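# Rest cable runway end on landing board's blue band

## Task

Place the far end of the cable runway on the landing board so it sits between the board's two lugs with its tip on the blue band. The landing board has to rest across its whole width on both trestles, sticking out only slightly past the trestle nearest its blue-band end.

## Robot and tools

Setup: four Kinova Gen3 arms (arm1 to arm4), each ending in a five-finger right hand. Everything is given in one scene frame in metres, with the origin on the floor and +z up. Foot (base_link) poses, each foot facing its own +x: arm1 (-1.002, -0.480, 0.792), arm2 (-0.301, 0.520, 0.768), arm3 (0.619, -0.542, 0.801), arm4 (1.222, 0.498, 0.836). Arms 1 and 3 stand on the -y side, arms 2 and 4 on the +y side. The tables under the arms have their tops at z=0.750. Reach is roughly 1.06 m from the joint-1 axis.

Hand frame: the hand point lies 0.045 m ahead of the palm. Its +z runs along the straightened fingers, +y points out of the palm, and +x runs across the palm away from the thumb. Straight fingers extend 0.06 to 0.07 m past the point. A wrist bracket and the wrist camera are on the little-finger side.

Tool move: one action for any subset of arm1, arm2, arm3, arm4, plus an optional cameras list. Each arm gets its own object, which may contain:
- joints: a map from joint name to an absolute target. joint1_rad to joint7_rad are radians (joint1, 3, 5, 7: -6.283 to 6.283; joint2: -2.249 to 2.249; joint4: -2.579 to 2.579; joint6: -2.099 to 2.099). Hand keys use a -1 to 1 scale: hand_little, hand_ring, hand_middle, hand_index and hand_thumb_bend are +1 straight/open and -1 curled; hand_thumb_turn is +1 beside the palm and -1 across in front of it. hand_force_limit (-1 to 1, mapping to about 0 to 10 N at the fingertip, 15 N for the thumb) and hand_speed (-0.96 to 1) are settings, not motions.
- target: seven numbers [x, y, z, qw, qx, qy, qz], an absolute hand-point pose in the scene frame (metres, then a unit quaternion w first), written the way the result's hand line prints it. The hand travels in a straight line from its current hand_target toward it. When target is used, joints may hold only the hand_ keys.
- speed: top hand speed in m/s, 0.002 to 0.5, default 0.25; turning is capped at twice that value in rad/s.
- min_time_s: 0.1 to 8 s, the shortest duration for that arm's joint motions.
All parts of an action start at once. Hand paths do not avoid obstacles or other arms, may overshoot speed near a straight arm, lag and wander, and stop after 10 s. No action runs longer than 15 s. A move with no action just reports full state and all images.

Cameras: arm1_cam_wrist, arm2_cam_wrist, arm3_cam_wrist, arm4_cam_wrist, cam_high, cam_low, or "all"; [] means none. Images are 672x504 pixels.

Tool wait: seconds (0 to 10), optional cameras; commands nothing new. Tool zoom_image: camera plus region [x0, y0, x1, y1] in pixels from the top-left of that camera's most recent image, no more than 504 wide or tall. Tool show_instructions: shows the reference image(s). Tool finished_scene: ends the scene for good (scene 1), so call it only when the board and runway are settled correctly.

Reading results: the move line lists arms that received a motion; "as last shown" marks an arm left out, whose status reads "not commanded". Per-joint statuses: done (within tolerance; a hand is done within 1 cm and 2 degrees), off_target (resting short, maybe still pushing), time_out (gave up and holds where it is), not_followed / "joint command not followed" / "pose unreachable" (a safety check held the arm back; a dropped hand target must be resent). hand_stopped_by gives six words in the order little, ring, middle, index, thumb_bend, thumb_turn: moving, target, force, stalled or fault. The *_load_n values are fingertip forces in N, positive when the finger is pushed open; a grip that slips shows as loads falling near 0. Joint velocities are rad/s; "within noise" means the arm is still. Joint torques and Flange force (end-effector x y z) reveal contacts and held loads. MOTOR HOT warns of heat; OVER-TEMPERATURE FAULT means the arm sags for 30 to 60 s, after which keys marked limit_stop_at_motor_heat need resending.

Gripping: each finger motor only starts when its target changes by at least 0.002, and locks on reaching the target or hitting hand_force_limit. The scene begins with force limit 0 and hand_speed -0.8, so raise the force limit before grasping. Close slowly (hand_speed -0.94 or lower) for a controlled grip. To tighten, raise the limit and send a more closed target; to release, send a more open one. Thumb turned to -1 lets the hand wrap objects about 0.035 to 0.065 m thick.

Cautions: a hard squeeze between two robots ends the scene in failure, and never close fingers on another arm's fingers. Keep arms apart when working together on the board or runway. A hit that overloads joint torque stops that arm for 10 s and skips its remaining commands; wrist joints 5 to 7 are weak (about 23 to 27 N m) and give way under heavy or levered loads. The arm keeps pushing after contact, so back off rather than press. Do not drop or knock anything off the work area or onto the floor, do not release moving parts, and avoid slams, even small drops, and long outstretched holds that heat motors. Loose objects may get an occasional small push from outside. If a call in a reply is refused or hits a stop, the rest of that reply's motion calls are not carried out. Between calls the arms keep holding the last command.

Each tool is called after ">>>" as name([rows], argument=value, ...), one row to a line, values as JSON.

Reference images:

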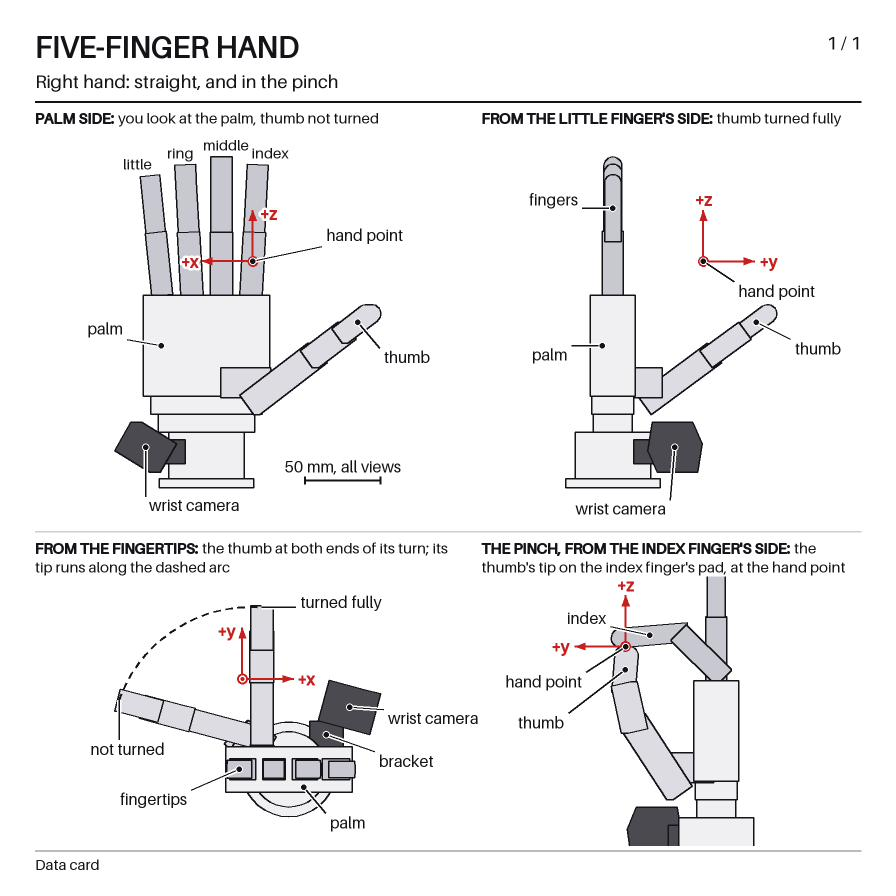

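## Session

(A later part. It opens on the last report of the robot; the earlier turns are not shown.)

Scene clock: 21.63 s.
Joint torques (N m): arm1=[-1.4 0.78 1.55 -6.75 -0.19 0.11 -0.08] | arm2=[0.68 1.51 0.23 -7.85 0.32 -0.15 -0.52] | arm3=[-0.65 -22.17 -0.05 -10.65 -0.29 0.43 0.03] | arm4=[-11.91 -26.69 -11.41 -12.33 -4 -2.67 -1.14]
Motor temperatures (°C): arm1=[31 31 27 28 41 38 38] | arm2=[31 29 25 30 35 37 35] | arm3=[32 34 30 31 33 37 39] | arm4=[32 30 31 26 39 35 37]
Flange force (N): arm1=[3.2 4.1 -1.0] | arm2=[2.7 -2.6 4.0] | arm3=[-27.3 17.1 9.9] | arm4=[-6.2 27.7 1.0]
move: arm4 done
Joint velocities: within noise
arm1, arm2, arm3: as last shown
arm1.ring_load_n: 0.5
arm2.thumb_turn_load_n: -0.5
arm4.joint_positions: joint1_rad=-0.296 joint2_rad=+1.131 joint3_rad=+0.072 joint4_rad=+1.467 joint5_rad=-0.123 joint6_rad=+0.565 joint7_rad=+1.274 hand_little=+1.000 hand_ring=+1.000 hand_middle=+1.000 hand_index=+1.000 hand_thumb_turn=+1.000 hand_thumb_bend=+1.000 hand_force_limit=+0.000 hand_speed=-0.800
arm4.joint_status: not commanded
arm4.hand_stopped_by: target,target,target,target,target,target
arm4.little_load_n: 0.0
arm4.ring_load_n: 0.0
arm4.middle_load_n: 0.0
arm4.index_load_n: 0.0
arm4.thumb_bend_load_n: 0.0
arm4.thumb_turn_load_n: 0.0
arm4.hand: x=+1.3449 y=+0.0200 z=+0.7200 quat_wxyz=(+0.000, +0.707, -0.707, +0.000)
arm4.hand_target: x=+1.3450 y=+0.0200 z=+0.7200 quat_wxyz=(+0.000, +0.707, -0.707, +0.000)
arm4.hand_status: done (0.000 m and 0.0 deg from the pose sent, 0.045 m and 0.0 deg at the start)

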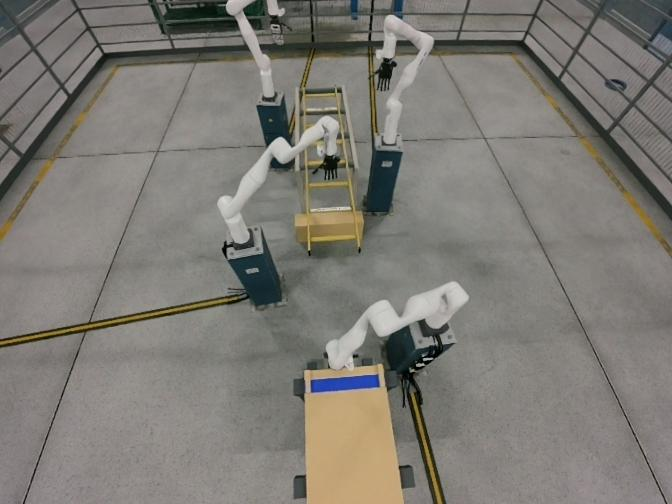

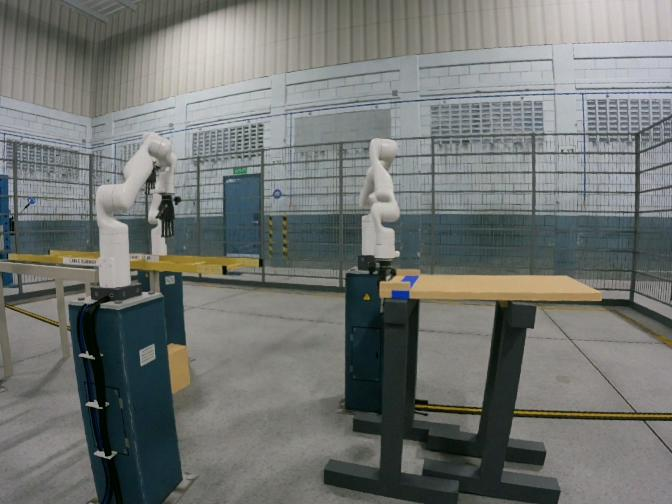

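>>> zoom_image(camera="cam_low", region=[370, 260, 620, 504])

>>> zoom_image(camera="cam_low", region=[470, 270, 570, 340])

Scaled by 2.016.

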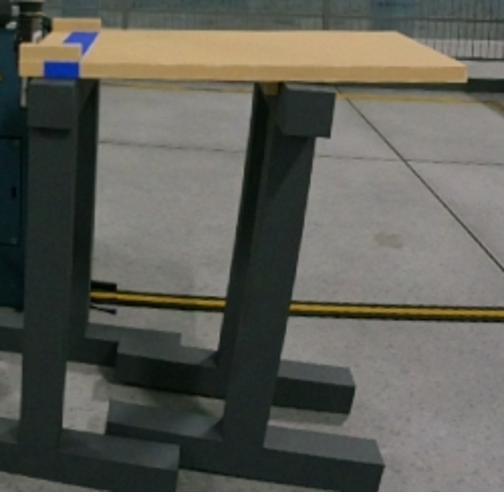

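Scaled by 5.040.

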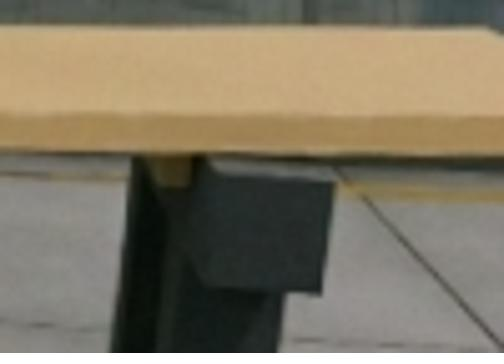

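>>> move(arm4={"target": [1.30, 0.02, 0.72, 0, 0.7071, -0.7071, 0], "speed": 0.02}, cameras=["cam_high", "cam_low"])

>>> zoom_image(camera="cam_low", region=[370, 260, 620, 504])

>>> zoom_image(camera="cam_low", region=[350, 250, 450, 330])

>>> zoom_image(camera="cam_high", region=[270, 340, 410, 440])

Scene clock: 25.10 s.
Joint torques (N m): arm1=[-1.44 0.69 1.52 -6.72 -0.18 0.14 -0.09] | arm2=[0.67 1.51 0.25 -7.94 0.32 -0.15 -0.48] | arm3=[-0.6 -22.17 -0.03 -10.63 -0.29 0.45 0.02] | arm4=[0.7 -21.48 1.09 -5.67 0.27 -0.36 -0.33]
Motor temperatures (°C): arm1=[31 31 27 28 41 38 38] | arm2=[31 29 25 30 35 37 35] | arm3=[32 34 30 31 33 37 39] | arm4=[32 31 31 26 39 35 37]
Flange force (N): arm1=[2.9 4.0 -1.1] | arm2=[2.8 -2.5 4.3] | arm3=[-27.2 16.9 9.9] | arm4=[-5.2 0.3 -0.3]
move: arm4 done
Joint velocities: within noise
arm1.joint_positions: joint1_rad=-0.047 joint2_rad=-0.363 joint3_rad=-0.061 joint4_rad=+1.518 joint5_rad=-0.039 joint6_rad=+1.949 joint7_rad=-1.788 hand_little=+1.000 hand_ring=+1.000 hand_middle=+1.000 hand_index=+1.000 hand_thumb_turn=+1.000 hand_thumb_bend=+1.000 hand_force_limit=+0.000 hand_speed=-0.800
arm1.joint_status: not commanded
arm1.hand_stopped_by: target,target,target,target,target,target
arm1.little_load_n: 0.0
arm1.ring_load_n: 0.0
arm1.middle_load_n: 0.0
arm1.index_load_n: 0.0
arm1.thumb_bend_load_n: 0.0
arm1.thumb_turn_load_n: 0.0
arm1.hand: x=-1.0346 y=-0.2815 z=+1.2756 quat_wxyz=(-0.004, +0.609, -0.793, -0.015)
arm1.hand_target: x=-1.0346 y=-0.2815 z=+1.2756 quat_wxyz=(-0.004, +0.609, -0.793, -0.015)
arm1.hand_status: not commanded
arm2.joint_positions: joint1_rad=-0.495 joint2_rad=-0.404 joint3_rad=-0.111 joint4_rad=+1.478 joint5_rad=-0.037 joint6_rad=+2.015 joint7_rad=-2.120 hand_little=+1.000 hand_ring=+1.000 hand_middle=+1.000 hand_index=+1.000 hand_thumb_turn=+1.000 hand_thumb_bend=+1.000 hand_force_limit=+0.000 hand_speed=-0.800
arm2.joint_status: not commanded
arm2.hand_stopped_by: target,target,target,target,target,target
arm2.little_load_n: 0.0
arm2.ring_load_n: 0.0
arm2.middle_load_n: 0.0
arm2.index_load_n: 0.0
arm2.thumb_bend_load_n: 0.0
arm2.thumb_turn_load_n: 0.0
arm2.hand: x=-0.1969 y=+0.3685 z=+1.2711 quat_wxyz=(-0.026, -0.727, -0.686, +0.005)
arm2.hand_target: x=-0.1969 y=+0.3685 z=+1.2711 quat_wxyz=(-0.026, -0.727, -0.686, +0.005)
arm2.hand_status: not commanded
arm3: as last shown
arm4.joint_positions: joint1_rad=-0.212 joint2_rad=+1.113 joint3_rad=+0.060 joint4_rad=+1.522 joint5_rad=-0.106 joint6_rad=+0.526 joint7_rad=+1.342 hand_little=+1.000 hand_ring=+1.000 hand_middle=+1.000 hand_index=+1.000 hand_thumb_turn=+1.000 hand_thumb_bend=+1.000 hand_force_limit=+0.000 hand_speed=-0.800
arm4.joint_status: not commanded
arm4.hand_stopped_by: target,target,target,target,target,target
arm4.little_load_n: 0.0
arm4.ring_load_n: 0.0
arm4.middle_load_n: 0.0
arm4.index_load_n: 0.0
arm4.thumb_bend_load_n: 0.0
arm4.thumb_turn_load_n: 0.0
arm4.hand: x=+1.3000 y=+0.0200 z=+0.7200 quat_wxyz=(+0.000, +0.707, -0.707, +0.000)
arm4.hand_target: x=+1.3000 y=+0.0200 z=+0.7200 quat_wxyz=(+0.000, +0.707, -0.707, +0.000)
arm4.hand_status: done (0.000 m and 0.0 deg from the pose sent, 0.045 m and 0.0 deg at the start)

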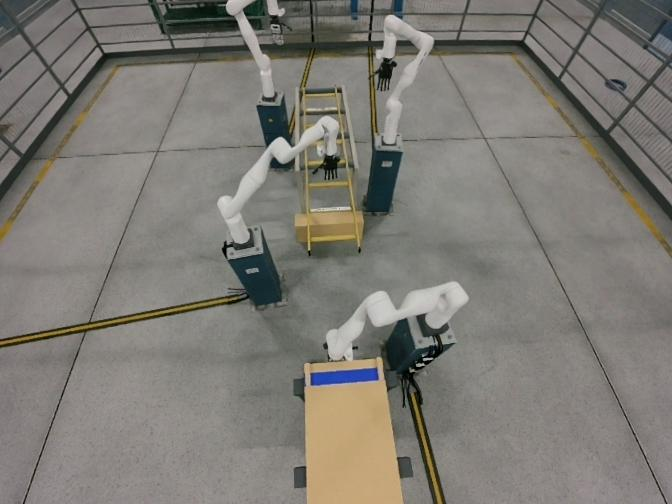

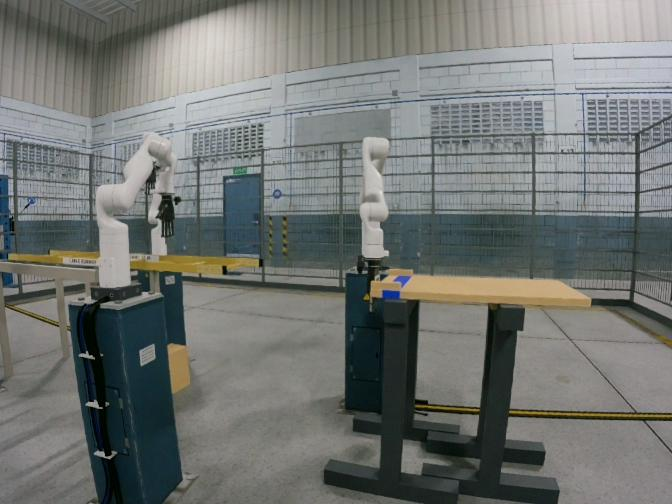

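Scaled by 2.016.

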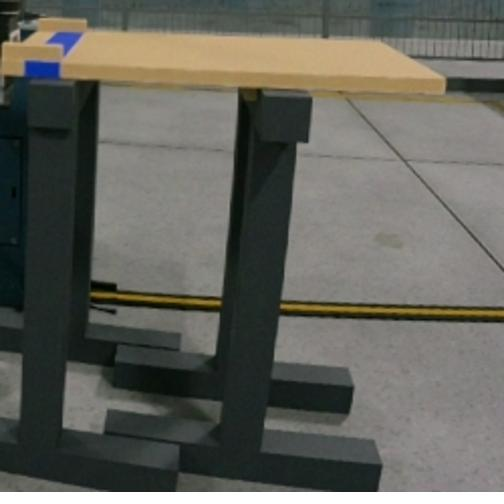

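Scaled by 5.040.

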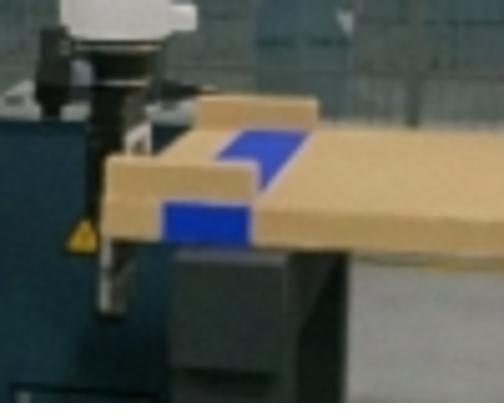

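Scaled by 3.600.

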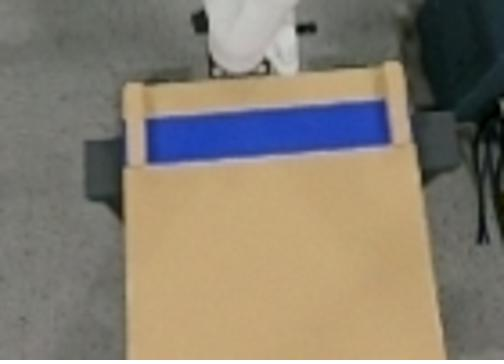

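>>> move(arm4={"target": [1.22, 0.04, 0.72, 0, 0.7071, -0.7071, 0], "speed": 0.15}, arm3={"target": [0.42, -0.07, 1.0, 0, 0.7071, 0.7071, 0], "speed": 0.15, "joints": {"hand_thumb_turn": -1, "hand_speed": -0.2}})

>>> move(arm4={"target": [1.22, 0.1, 1.15, 0, 0.7071, -0.7071, 0], "speed": 0.25}, arm3={"target": [0.42, -0.07, 0.92, 0, 0.7071, 0.7071, 0], "speed": 0.1}, cameras=["all"])

>>> zoom_image(camera="arm3_cam_wrist", region=[180, 0, 672, 504])

Scene clock: 28.70 s.
Joint torques (N m): arm1=[-1.5 0.76 1.58 -6.7 -0.18 0.11 -0.09] | arm2=[0.7 1.49 0.25 -7.91 0.33 -0.14 -0.48] | arm3=[-0.62 -18.6 -0.61 -10.57 -0.26 0.46 0.01] | arm4=[0.66 -20.44 0.88 -4.95 0.26 -0.35 -0.31]
Motor temperatures (°C): arm1=[31 31 27 28 41 38 38] | arm2=[31 29 25 30 35 37 35] | arm3=[32 34 30 31 33 37 39] | arm4=[32 31 31 26 39 35 37]
Flange force (N): arm1=[3.1 4.2 -1.2] | arm2=[2.7 -2.5 4.2] | arm3=[-16.6 9.6 6.0] | arm4=[-4.8 -0.7 -0.2]
move: arm3 done; arm4 done
Joint velocities: within noise
arm1, arm2: as last shown
arm3.joint_positions: joint1_rad=-0.114 joint2_rad=+0.727 joint3_rad=-0.459 joint4_rad=+1.164 joint5_rad=+0.311 joint6_rad=+1.326 joint7_rad=+0.841 hand_little=+1.000 hand_ring=+1.000 hand_middle=+1.000 hand_index=+1.000 hand_thumb_turn=-1.000 hand_thumb_bend=+1.000 hand_force_limit=+0.000 hand_speed=-0.200
arm3.joint_status: all done
arm3.hand_stopped_by: target,target,target,target,target,target
arm3.little_load_n: 0.0
arm3.ring_load_n: 0.0
arm3.middle_load_n: 0.0
arm3.index_load_n: 0.0
arm3.thumb_bend_load_n: 0.0
arm3.thumb_turn_load_n: 0.0
arm3.hand: x=+0.4200 y=-0.0700 z=+1.0000 quat_wxyz=(+0.000, +0.707, +0.707, +0.000)
arm3.hand_target: x=+0.4200 y=-0.0700 z=+1.0000 quat_wxyz=(+0.000, +0.707, +0.707, +0.000)
arm3.hand_status: done (0.000 m and 0.0 deg from the pose sent, 0.092 m and 0.0 deg at the start)
arm4.joint_positions: joint1_rad=-0.058 joint2_rad=+1.074 joint3_rad=+0.038 joint4_rad=+1.659 joint5_rad=-0.072 joint6_rad=+0.427 joint7_rad=+1.461 hand_little=+1.000 hand_ring=+1.000 hand_middle=+1.000 hand_index=+1.000 hand_thumb_turn=+1.000 hand_thumb_bend=+1.000 hand_force_limit=+0.000 hand_speed=-0.800
arm4.joint_status: not commanded
arm4.hand_stopped_by: target,target,target,target,target,target
arm4.little_load_n: -0.5
arm4.ring_load_n: 0.0
arm4.middle_load_n: 0.0
arm4.index_load_n: 0.0
arm4.thumb_bend_load_n: 0.0
arm4.thumb_turn_load_n: 0.0
arm4.hand: x=+1.2200 y=+0.0400 z=+0.7200 quat_wxyz=(+0.000, +0.707, -0.707, +0.000)
arm4.hand_target: x=+1.2200 y=+0.0400 z=+0.7200 quat_wxyz=(+0.000, +0.707, -0.707, +0.000)
arm4.hand_status: done (0.000 m and 0.0 deg from the pose sent, 0.082 m and 0.0 deg at the start)
pictures: none

Scene clock: 31.07 s.
Joint torques (N m): arm1=[-1.5 0.77 1.57 -6.74 -0.16 0.11 -0.09] | arm2=[0.71 1.49 0.26 -7.89 0.32 -0.15 -0.49] | arm3=[-0.6 -19.06 -0.79 -9.96 -0.3 0.44 0.03] | arm4=[0.62 -14.03 0.68 -9.77 0.27 -0.43 -0.29]
Motor temperatures (°C): arm1=[31 31 27 28 41 38 38] | arm2=[31 29 25 30 35 37 35] | arm3=[32 34 30 31 33 37 39] | arm4=[32 31 31 26 39 35 37]
Flange force (N): arm1=[3.2 4.2 -1.1] | arm2=[2.7 -2.5 4.1] | arm3=[-15.4 9.1 2.9] | arm4=[-4.8 0.0 3.7]
move: arm3 done; arm4 done
Joint velocities: within noise
arm1, arm2: as last shown
arm3.joint_positions: joint1_rad=-0.112 joint2_rad=+0.804 joint3_rad=-0.440 joint4_rad=+1.290 joint5_rad=+0.349 joint6_rad=+1.131 joint7_rad=+0.805 hand_little=+1.000 hand_ring=+1.000 hand_middle=+1.000 hand_index=+1.000 hand_thumb_turn=-1.000 hand_thumb_bend=+1.000 hand_force_limit=+0.000 hand_speed=-0.200
arm3.joint_status: not commanded
arm3.hand_stopped_by: target,target,target,target,target,target
arm3.little_load_n: 0.0
arm3.ring_load_n: 0.0
arm3.middle_load_n: 0.0
arm3.index_load_n: 0.5
arm3.thumb_bend_load_n: 0.0
arm3.thumb_turn_load_n: 0.0
arm3.hand: x=+0.4200 y=-0.0700 z=+0.9200 quat_wxyz=(+0.000, +0.707, +0.707, +0.000)
arm3.hand_target: x=+0.4200 y=-0.0700 z=+0.9200 quat_wxyz=(+0.000, +0.707, +0.707, +0.000)
arm3.hand_status: done (0.000 m and 0.0 deg from the pose sent, 0.080 m and 0.0 deg at the start)
arm4.joint_positions: joint1_rad=-0.131 joint2_rad=+0.323 joint3_rad=+0.101 joint4_rad=+1.428 joint5_rad=-0.029 joint6_rad=+1.410 joint7_rad=+1.405 hand_little=+1.000 hand_ring=+1.000 hand_middle=+1.000 hand_index=+1.000 hand_thumb_turn=+1.000 hand_thumb_bend=+1.000 hand_force_limit=+0.000 hand_speed=-0.800
arm4.joint_status: not commanded
arm4.hand_stopped_by: target,target,target,target,target,target
arm4.little_load_n: 0.0
arm4.ring_load_n: 0.0
arm4.middle_load_n: 0.0
arm4.index_load_n: 0.0
arm4.thumb_bend_load_n: 0.0
arm4.thumb_turn_load_n: 0.0
arm4.hand: x=+1.2200 y=+0.1000 z=+1.1500 quat_wxyz=(+0.000, +0.707, -0.707, +0.000)
arm4.hand_target: x=+1.2200 y=+0.1000 z=+1.1500 quat_wxyz=(+0.000, +0.707, -0.707, +0.000)
arm4.hand_status: done (0.000 m and 0.0 deg from the pose sent, 0.434 m and 0.0 deg at the start)
pictures: arm1_cam_wrist, arm2_cam_wrist, arm3_cam_wrist, arm4_cam_wrist, cam_high, cam_low
arm3_cam_wrist: T_world_to_cam=[[0.97255, 0.2316, 0.02255, -0.40555], [0.18874, -0.84182, 0.50568, -0.60889], [0.1361, -0.48754, -0.86243, 0.82113]] pos_world=[0.39759, -0.01831, 1.02521]
arm4_cam_wrist: T_world_to_cam=[[-0.96655, -0.25045, 0.05534, 1.13707], [-0.18571, 0.83216, 0.52251, -0.45462], [-0.17691, 0.49476, -0.85084, 1.26158]] pos_world=[1.23779, 0.03892, 1.24802]

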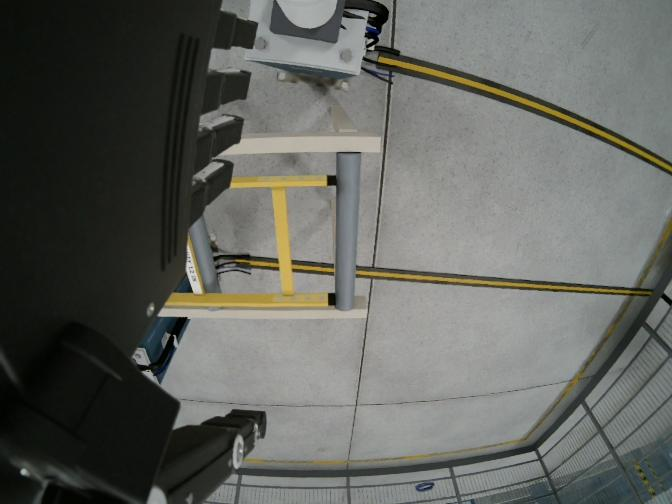

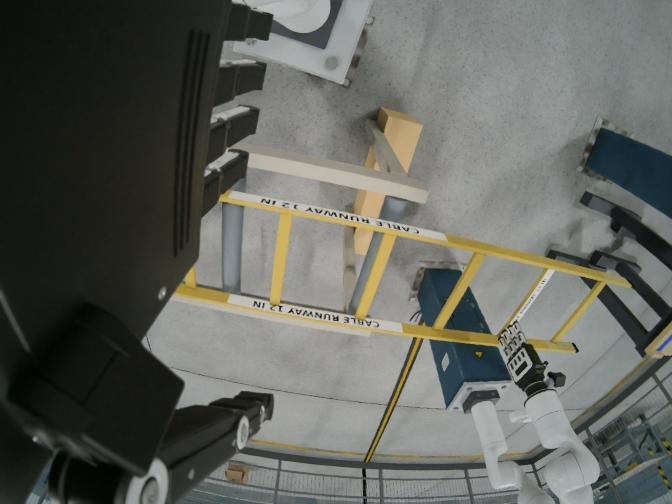

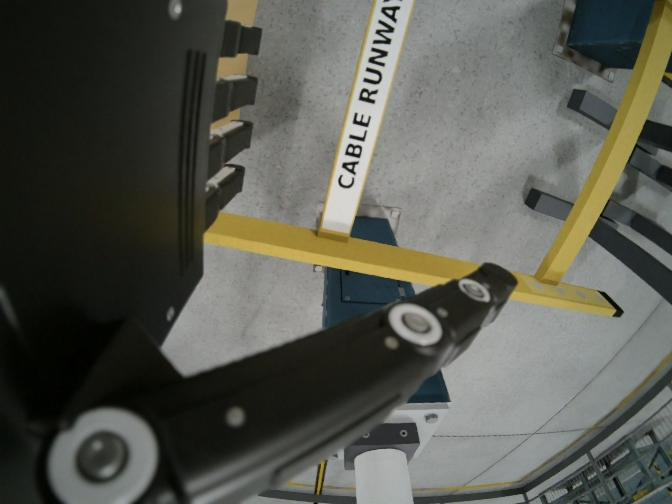

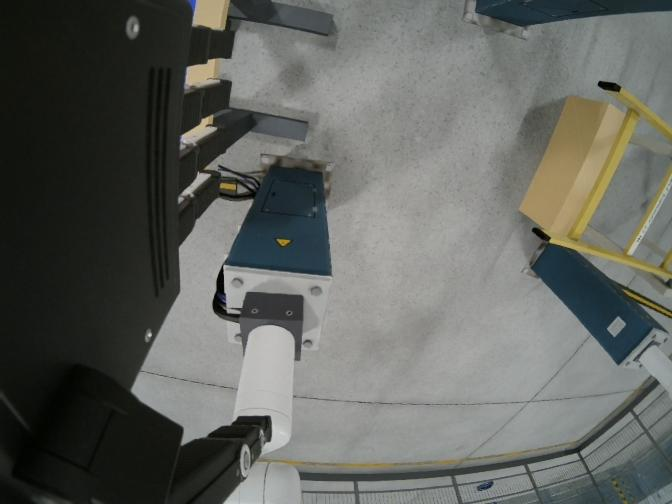

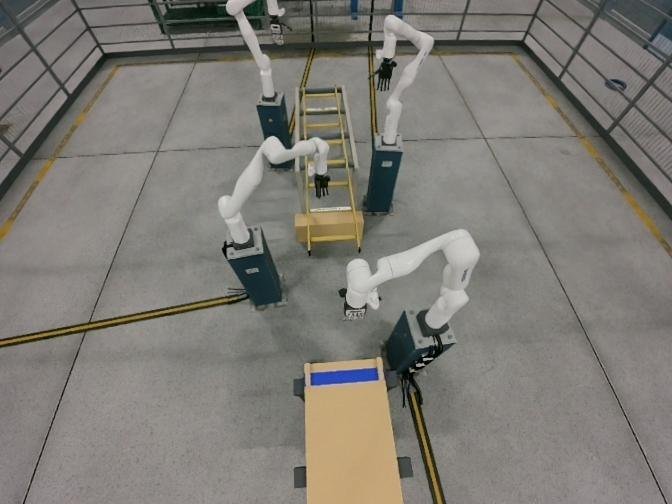

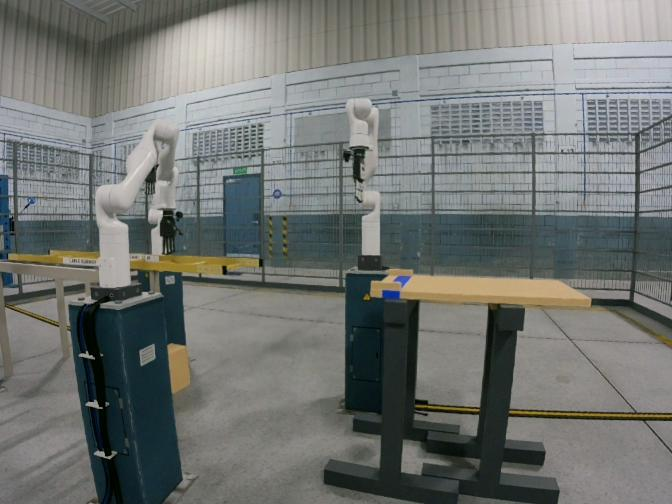

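Scaled by 1.000.

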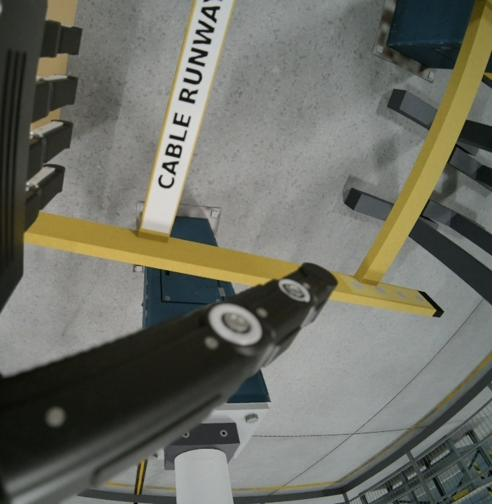

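>>> move(arm3={"target": [0.42, -0.06, 0.84, 0, 0.7071, 0.7071, 0], "speed": 0.1}, cameras=["arm3_cam_wrist", "cam_low", "arm2_cam_wrist"])

>>> zoom_image(camera="arm3_cam_wrist", region=[180, 0, 480, 320])

>>> zoom_image(camera="cam_low", region=[120, 200, 280, 300])

Scene clock: 32.57 s.
Joint torques (N m): arm1=[-1.55 0.72 1.54 -6.75 -0.17 0.12 -0.08] | arm2=[0.69 1.47 0.24 -7.87 0.34 -0.14 -0.49] | arm3=[-0.62 -19.96 -0.84 -9.11 -0.3 0.45 0] | arm4=[0.68 -14.01 0.71 -9.83 0.28 -0.37 -0.31]
Motor temperatures (°C): arm1=[31 31 27 28 41 38 38] | arm2=[31 29 25 30 35 37 35] | arm3=[32 34 30 31 33 37 39] | arm4=[32 31 31 26 39 35 37]
Flange force (N): arm1=[3.0 4.1 -1.0] | arm2=[2.7 -2.5 4.1] | arm3=[-14.5 8.6 0.1] | arm4=[-5.1 -0.1 4.1]
move: arm3 done
Joint velocities: within noise
arm1, arm2, arm4: as last shown
arm3.joint_positions: joint1_rad=-0.120 joint2_rad=+0.926 joint3_rad=-0.408 joint4_rad=+1.324 joint5_rad=+0.396 joint6_rad=+0.980 joint7_rad=+0.783 hand_little=+1.000 hand_ring=+1.000 hand_middle=+1.000 hand_index=+1.000 hand_thumb_turn=-1.000 hand_thumb_bend=+1.000 hand_force_limit=+0.000 hand_speed=-0.200
arm3.joint_status: not commanded
arm3.hand_stopped_by: target,target,target,target,target,target
arm3.little_load_n: 0.0
arm3.ring_load_n: 0.0
arm3.middle_load_n: 0.0
arm3.index_load_n: 0.0
arm3.thumb_bend_load_n: 0.0
arm3.thumb_turn_load_n: 0.0
arm3.hand: x=+0.4200 y=-0.0600 z=+0.8400 quat_wxyz=(+0.000, +0.707, +0.707, +0.000)
arm3.hand_target: x=+0.4200 y=-0.0600 z=+0.8400 quat_wxyz=(+0.000, +0.707, +0.707, +0.000)
arm3.hand_status: done (0.000 m and 0.0 deg from the pose sent, 0.081 m and 0.0 deg at the start)
arm4.little_load_n: 0.5
arm4.thumb_bend_load_n: -0.5
pictures: arm2_cam_wrist, arm3_cam_wrist, cam_low
arm3_cam_wrist: T_world_to_cam=[[0.97255, 0.23161, 0.02252, -0.40603], [0.18876, -0.84177, 0.50575, -0.56009], [0.13609, -0.48762, -0.86238, 0.75697]] pos_world=[0.39759, -0.00831, 0.94521]

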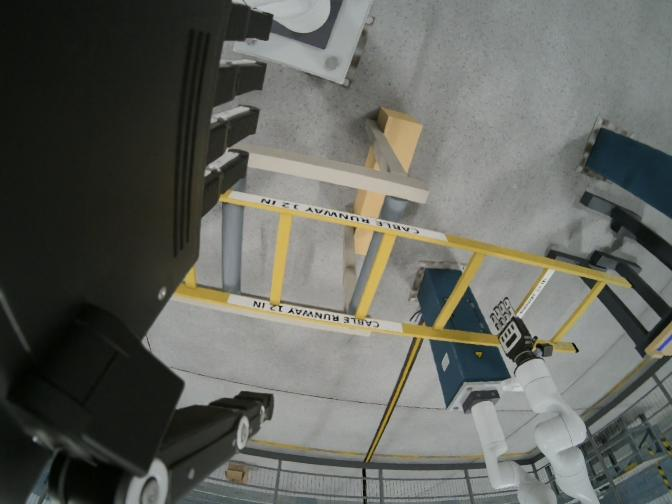

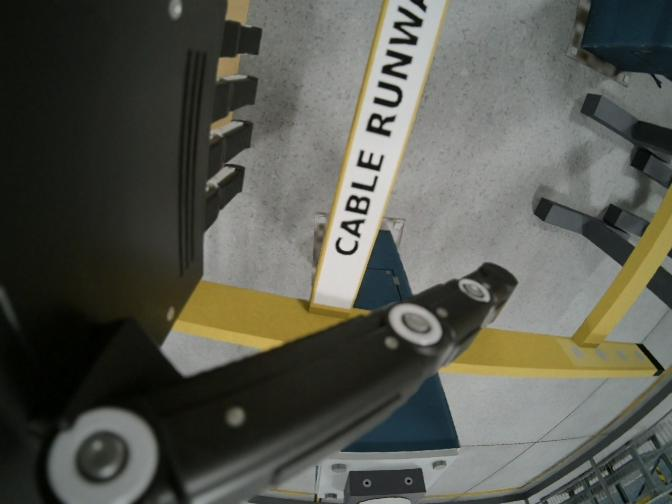

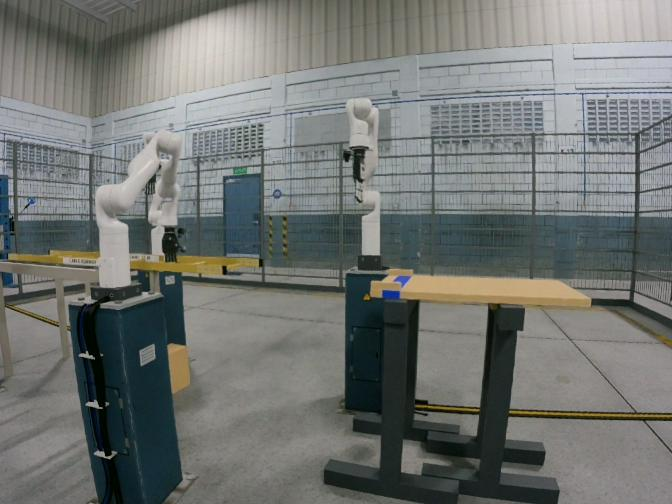

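Scaled by 1.575 from the camera's image (finer frame: 960x720).

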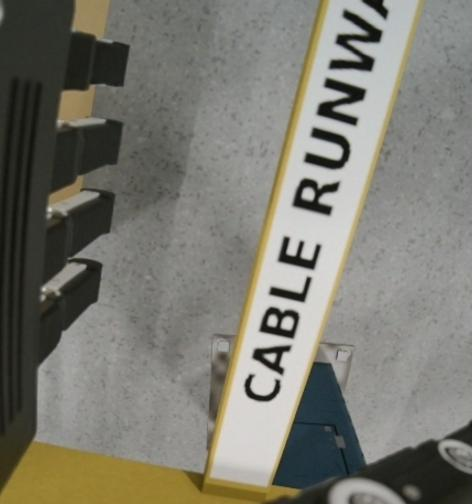

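Scaled by 3.150.

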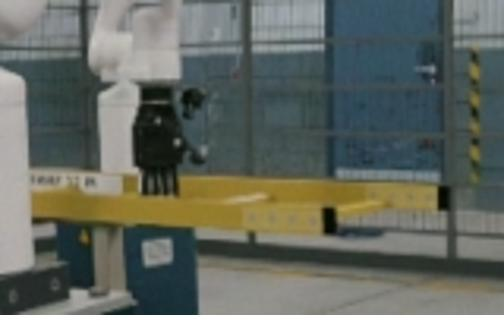

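>>> move(arm3={"target": [0.42, -0.06, 0.79, 0, 0.7071, 0.7071, 0], "speed": 0.1}, cameras=["arm3_cam_wrist", "cam_low", "cam_high"])

>>> zoom_image(camera="arm3_cam_wrist", region=[180, 0, 480, 320])

>>> zoom_image(camera="cam_low", region=[120, 200, 280, 300])

Scene clock: 33.97 s.
Joint torques (N m): arm1=[-1.55 0.7 1.59 -6.71 -0.17 0.11 -0.16] | arm2=[0.72 1.48 0.28 -7.85 0.31 -0.12 -0.51] | arm3=[-0.64 -20.33 -0.82 -8.83 -0.3 0.45 0] | arm4=[0.68 -14.04 0.68 -9.77 0.3 -0.37 -0.31]
Motor temperatures (°C): arm1=[31 31 27 28 41 38 38] | arm2=[31 29 25 30 35 37 35] | arm3=[32 34 30 31 33 37 39] | arm4=[32 31 31 26 39 35 37]
Flange force (N): arm1=[3.0 4.0 -1.2] | arm2=[2.6 -2.5 4.0] | arm3=[-15.0 8.9 -1.4] | arm4=[-4.8 -0.1 3.9]
move: arm3 done
Joint velocities: within noise
arm1, arm2, arm4: as last shown
arm3.joint_positions: joint1_rad=-0.130 joint2_rad=+1.001 joint3_rad=-0.385 joint4_rad=+1.345 joint5_rad=+0.425 joint6_rad=+0.885 joint7_rad=+0.762 hand_little=+1.000 hand_ring=+1.000 hand_middle=+1.000 hand_index=+1.000 hand_thumb_turn=-1.000 hand_thumb_bend=+1.000 hand_force_limit=+0.000 hand_speed=-0.200
arm3.joint_status: not commanded
arm3.hand_stopped_by: target,target,target,target,target,target
arm3.little_load_n: 0.0
arm3.ring_load_n: 0.0
arm3.middle_load_n: 0.0
arm3.index_load_n: 0.0
arm3.thumb_bend_load_n: 0.0
arm3.thumb_turn_load_n: 0.0
arm3.hand: x=+0.4200 y=-0.0600 z=+0.7900 quat_wxyz=(+0.000, +0.707, +0.707, +0.000)
arm3.hand_target: x=+0.4200 y=-0.0600 z=+0.7900 quat_wxyz=(+0.000, +0.707, +0.707, +0.000)
arm3.hand_status: done (0.000 m and 0.0 deg from the pose sent, 0.050 m and 0.0 deg at the start)
arm4.little_load_n: 0.0
arm4.thumb_bend_load_n: 0.0
pictures: arm3_cam_wrist, cam_high, cam_low
arm3_cam_wrist: T_world_to_cam=[[0.97253, 0.23166, 0.0226, -0.40497], [0.18876, -0.84176, 0.50577, -0.53481], [0.13619, -0.48761, -0.86237, 0.7138]] pos_world=[0.39759, -0.00831, 0.89521]

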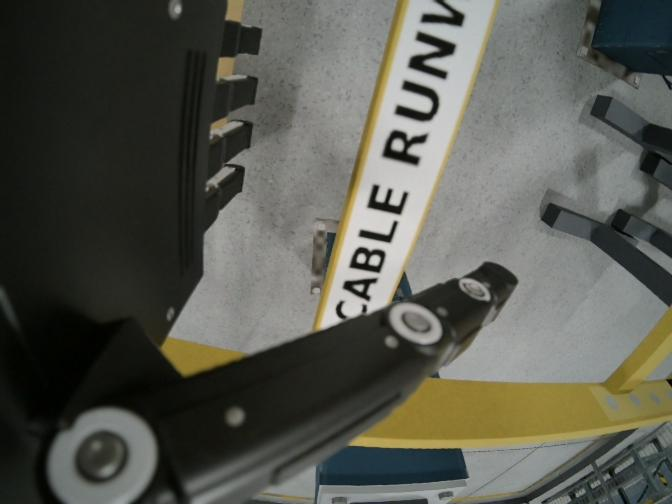

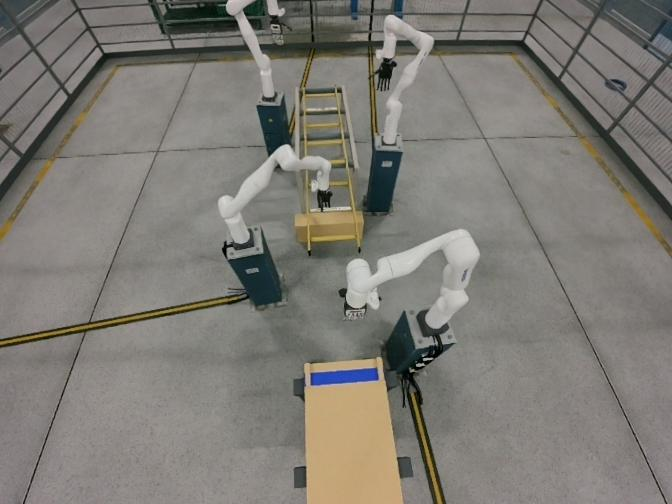

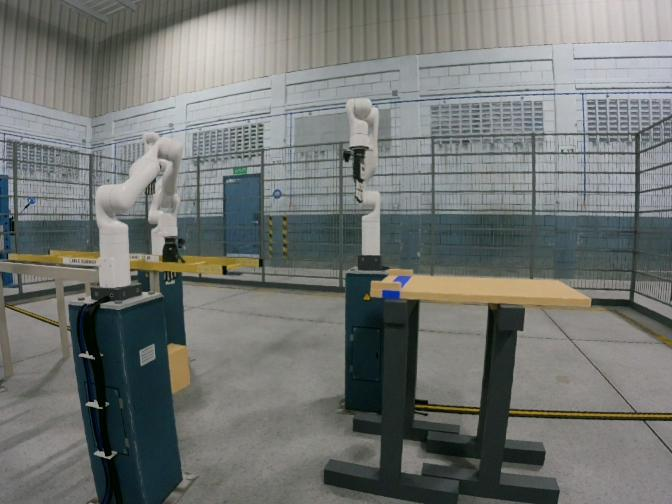

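Scaled by 1.575 from the camera's image (finer frame: 960x720).

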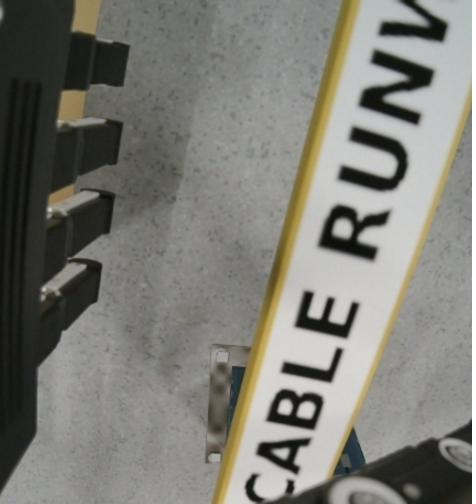

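Scaled by 3.150.

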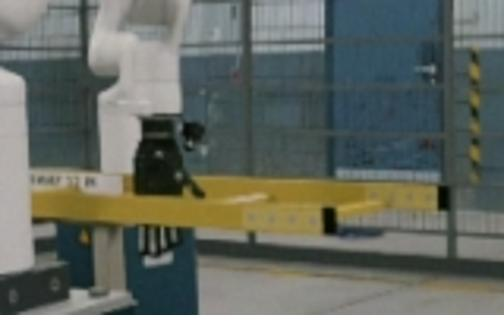

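>>> move(arm3={"target": [0.45, -0.06, 0.75, 0, 0.7071, 0.7071, 0], "speed": 0.08}, cameras=["arm3_cam_wrist", "cam_low"])

>>> zoom_image(camera="arm3_cam_wrist", region=[180, 0, 580, 400])

>>> zoom_image(camera="cam_low", region=[120, 200, 280, 300])

Scene clock: 35.67 s.
Joint torques (N m): arm1=[-1.47 0.72 1.59 -6.69 -0.18 0.09 -0.12] | arm2=[0.68 1.46 0.23 -7.89 0.29 -0.13 -0.51] | arm3=[-0.64 -20.19 -0.79 -8.27 -0.31 0.44 0] | arm4=[0.69 -14.03 0.64 -9.77 0.27 -0.4 -0.3]
Motor temperatures (°C): arm1=[31 31 27 28 41 38 38] | arm2=[31 29 25 30 35 37 35] | arm3=[32 34 30 31 33 37 39] | arm4=[32 31 31 26 39 35 37]
Flange force (N): arm1=[3.0 4.2 -1.4] | arm2=[2.6 -2.6 4.2] | arm3=[-14.6 7.9 -2.7] | arm4=[-4.9 -0.1 3.8]
move: arm3 done
Joint velocities: within noise
arm1, arm2, arm4: as last shown
arm3.joint_positions: joint1_rad=-0.088 joint2_rad=+1.047 joint3_rad=-0.363 joint4_rad=+1.404 joint5_rad=+0.457 joint6_rad=+0.783 joint7_rad=+0.776 hand_little=+1.000 hand_ring=+1.000 hand_middle=+1.000 hand_index=+1.000 hand_thumb_turn=-1.000 hand_thumb_bend=+1.000 hand_force_limit=+0.000 hand_speed=-0.200
arm3.joint_status: not commanded
arm3.hand_stopped_by: target,target,target,target,target,target
arm3.little_load_n: 0.0
arm3.ring_load_n: 0.0
arm3.middle_load_n: 0.0
arm3.index_load_n: 0.0
arm3.thumb_bend_load_n: 0.0
arm3.thumb_turn_load_n: 0.0
arm3.hand: x=+0.4500 y=-0.0600 z=+0.7500 quat_wxyz=(+0.000, +0.707, +0.707, +0.000)
arm3.hand_target: x=+0.4500 y=-0.0600 z=+0.7500 quat_wxyz=(+0.000, +0.707, +0.707, +0.000)
arm3.hand_status: done (0.000 m and 0.0 deg from the pose sent, 0.050 m and 0.0 deg at the start)
arm3_cam_wrist: T_world_to_cam=[[0.97254, 0.23165, 0.02263, -0.43327], [0.18874, -0.84181, 0.5057, -0.52018], [0.1362, -0.48754, -0.86241, 0.67526]] pos_world=[0.42758, -0.00831, 0.85521]

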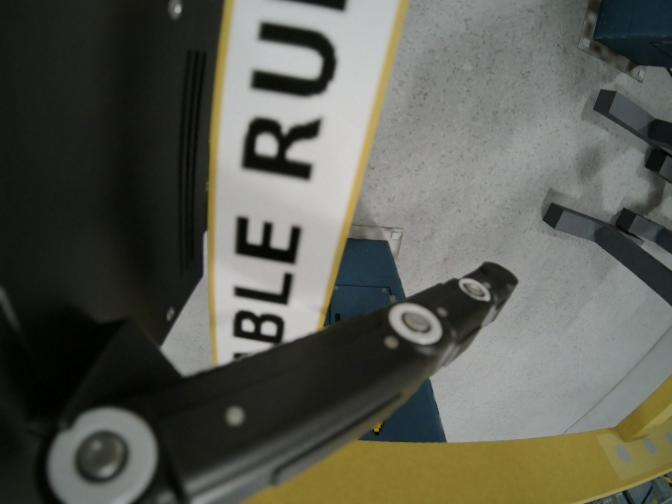

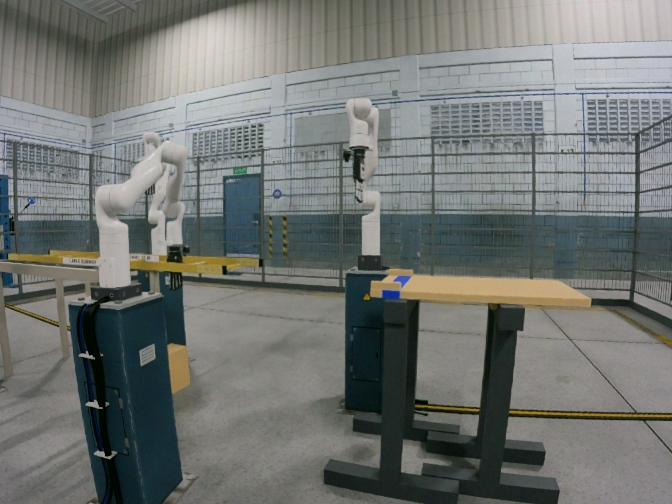

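Scaled by 1.260 from the camera's image (finer frame: 960x720).

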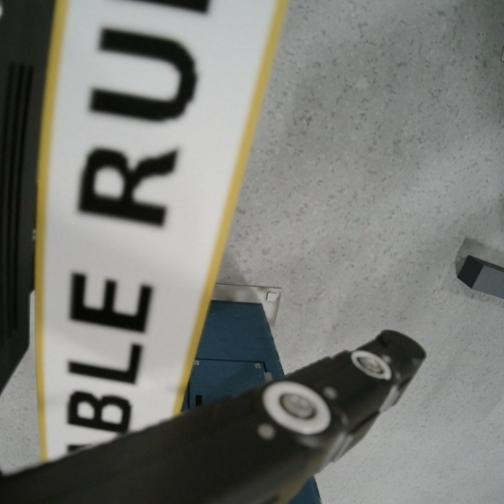

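Scaled by 3.150.

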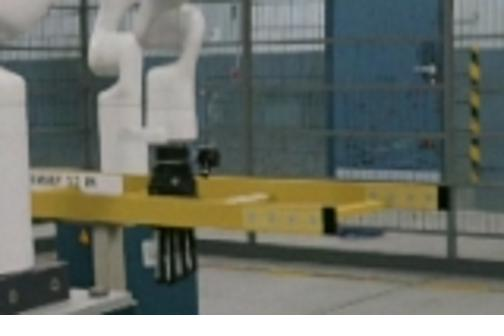

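>>> move(arm3={"joints": {"hand_little": -0.3, "hand_ring": -0.3, "hand_middle": -0.3, "hand_index": -0.3, "hand_force_limit": -0.2, "hand_speed": -0.7}}, cameras=["arm3_cam_wrist", "cam_low"])

>>> move(arm3={"joints": {"hand_little": -1, "hand_ring": -1, "hand_middle": -1, "hand_index": -1, "hand_force_limit": -0.2, "hand_speed": -0.92}}, cameras=["arm3_cam_wrist", "cam_low"])

>>> zoom_image(camera="cam_low", region=[120, 200, 280, 300])

Scene clock: 37.87 s.
Joint torques (N m): arm1=[-1.49 0.74 1.56 -6.71 -0.17 0.1 -0.09] | arm2=[0.66 1.46 0.23 -7.86 0.31 -0.12 -0.51] | arm3=[-0.66 -20.19 -0.76 -8.26 -0.3 0.46 0.02] | arm4=[0.66 -14.02 0.7 -9.77 0.29 -0.41 -0.3]
Motor temperatures (°C): arm1=[31 31 27 28 41 38 38] | arm2=[31 29 25 30 35 37 35] | arm3=[32 34 30 31 33 37 39] | arm4=[32 31 31 26 39 35 37]
Flange force (N): arm1=[3.0 4.1 -1.2] | arm2=[2.6 -2.5 4.1] | arm3=[-14.6 7.9 -2.7] | arm4=[-4.9 -0.1 3.8]
move: arm3 done
Joint velocities: within noise
arm1, arm2, arm4: as last shown
arm3.joint_positions: joint1_rad=-0.088 joint2_rad=+1.047 joint3_rad=-0.363 joint4_rad=+1.404 joint5_rad=+0.457 joint6_rad=+0.783 joint7_rad=+0.776 hand_little=-0.300 hand_ring=-0.300 hand_middle=-0.300 hand_index=-0.300 hand_thumb_turn=-1.000 hand_thumb_bend=+1.000 hand_force_limit=-0.200 hand_speed=-0.700
arm3.joint_status: all done
arm3.hand_stopped_by: target,target,target,target,target,target
arm3.little_load_n: 0.0
arm3.ring_load_n: 0.0
arm3.middle_load_n: 0.0
arm3.index_load_n: 0.0
arm3.thumb_bend_load_n: 0.0
arm3.thumb_turn_load_n: 0.0
arm3.hand: x=+0.4500 y=-0.0600 z=+0.7500 quat_wxyz=(+0.000, +0.707, +0.707, +0.000)
arm3.hand_target: x=+0.4500 y=-0.0600 z=+0.7500 quat_wxyz=(+0.000, +0.707, +0.707, +0.000)
arm3.hand_status: not commanded
arm3_cam_wrist: T_world_to_cam=[[0.97255, 0.2316, 0.02255, -0.43321], [0.18874, -0.84182, 0.50568, -0.52016], [0.1361, -0.48754, -0.86243, 0.67531]] pos_world=[0.42759, -0.00831, 0.85521]

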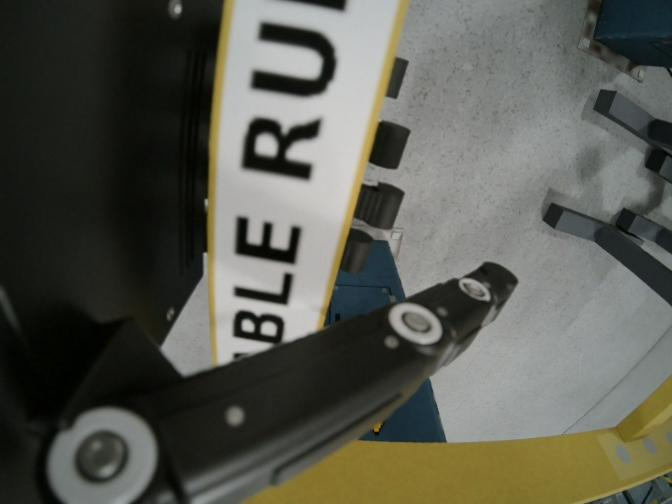

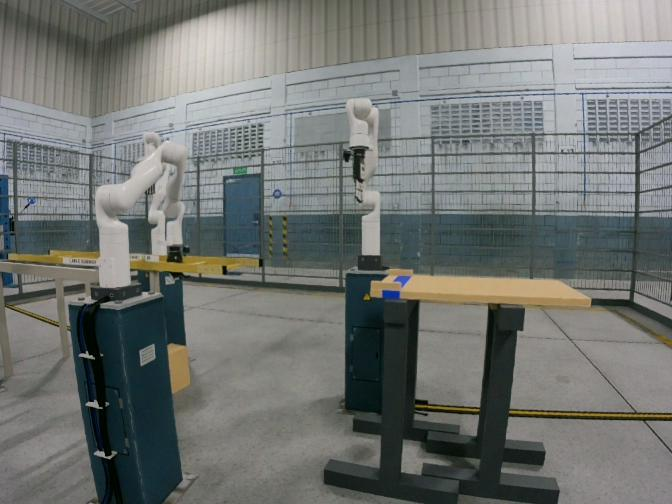

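Scene clock: 41.47 s.
Joint torques (N m): arm1=[-1.54 0.74 1.6 -6.71 -0.19 0.09 -0.1] | arm2=[0.66 1.45 0.22 -7.95 0.32 -0.13 -0.51] | arm3=[-0.45 -20.34 -0.61 -8.26 -0.26 0.54 -0.01] | arm4=[0.67 -14.03 0.65 -9.8 0.26 -0.41 -0.31]
Motor temperatures (°C): arm1=[31 31 27 28 41 38 38] | arm2=[31 29 25 30 35 37 35] | arm3=[32 35 30 31 33 37 39] | arm4=[32 31 31 26 39 35 37]
Flange force (N): arm1=[3.1 4.2 -1.2] | arm2=[2.6 -2.6 4.4] | arm3=[-14.6 7.5 -2.4] | arm4=[-4.9 -0.1 3.8]
move: arm3 done
Joint velocities: within noise
arm1, arm2, arm4: as last shown
arm3.joint_positions: joint1_rad=-0.088 joint2_rad=+1.047 joint3_rad=-0.363 joint4_rad=+1.404 joint5_rad=+0.457 joint6_rad=+0.783 joint7_rad=+0.776 hand_little=-1.000 hand_ring=-1.000 hand_middle=-1.000 hand_index=-1.000 hand_thumb_turn=-1.000 hand_thumb_bend=+1.000 hand_force_limit=-0.200 hand_speed=-0.920
arm3.joint_status: all done
arm3.hand_stopped_by: target,target,target,target,target,target
arm3.little_load_n: 0.0
arm3.ring_load_n: 0.0
arm3.middle_load_n: 0.0
arm3.index_load_n: 0.0
arm3.thumb_bend_load_n: 0.0
arm3.thumb_turn_load_n: 0.0
arm3.hand: x=+0.4500 y=-0.0600 z=+0.7500 quat_wxyz=(+0.000, +0.707, +0.707, +0.000)
arm3.hand_target: x=+0.4500 y=-0.0600 z=+0.7500 quat_wxyz=(+0.000, +0.707, +0.707, +0.000)
arm3.hand_status: not commanded
arm4.thumb_bend_load_n: -0.5
arm3_cam_wrist: T_world_to_cam=[[0.97254, 0.23165, 0.02263, -0.43327], [0.18874, -0.84181, 0.5057, -0.52018], [0.1362, -0.48754, -0.86241, 0.67526]] pos_world=[0.42758, -0.00831, 0.85521]

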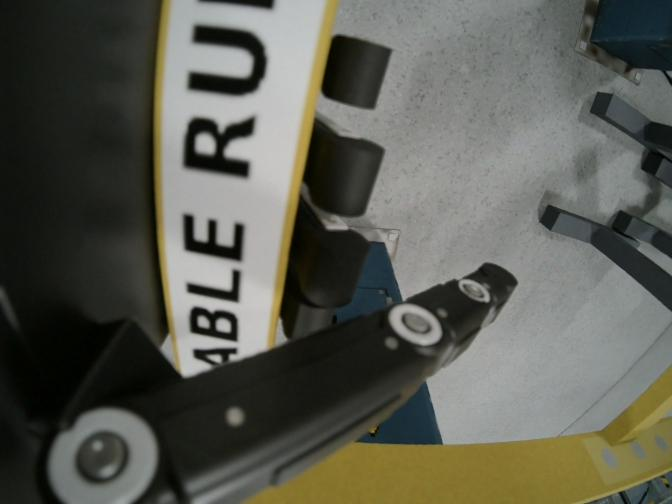

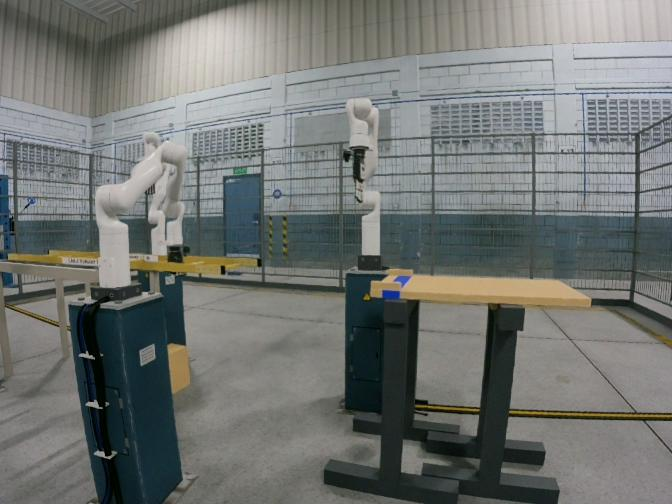

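Scaled by 3.150.

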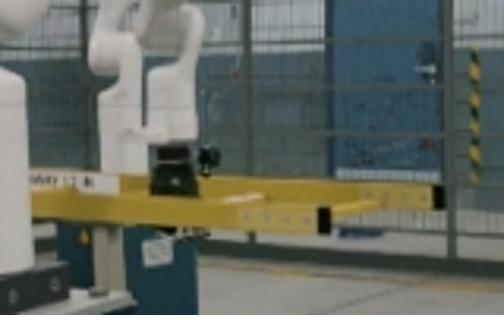

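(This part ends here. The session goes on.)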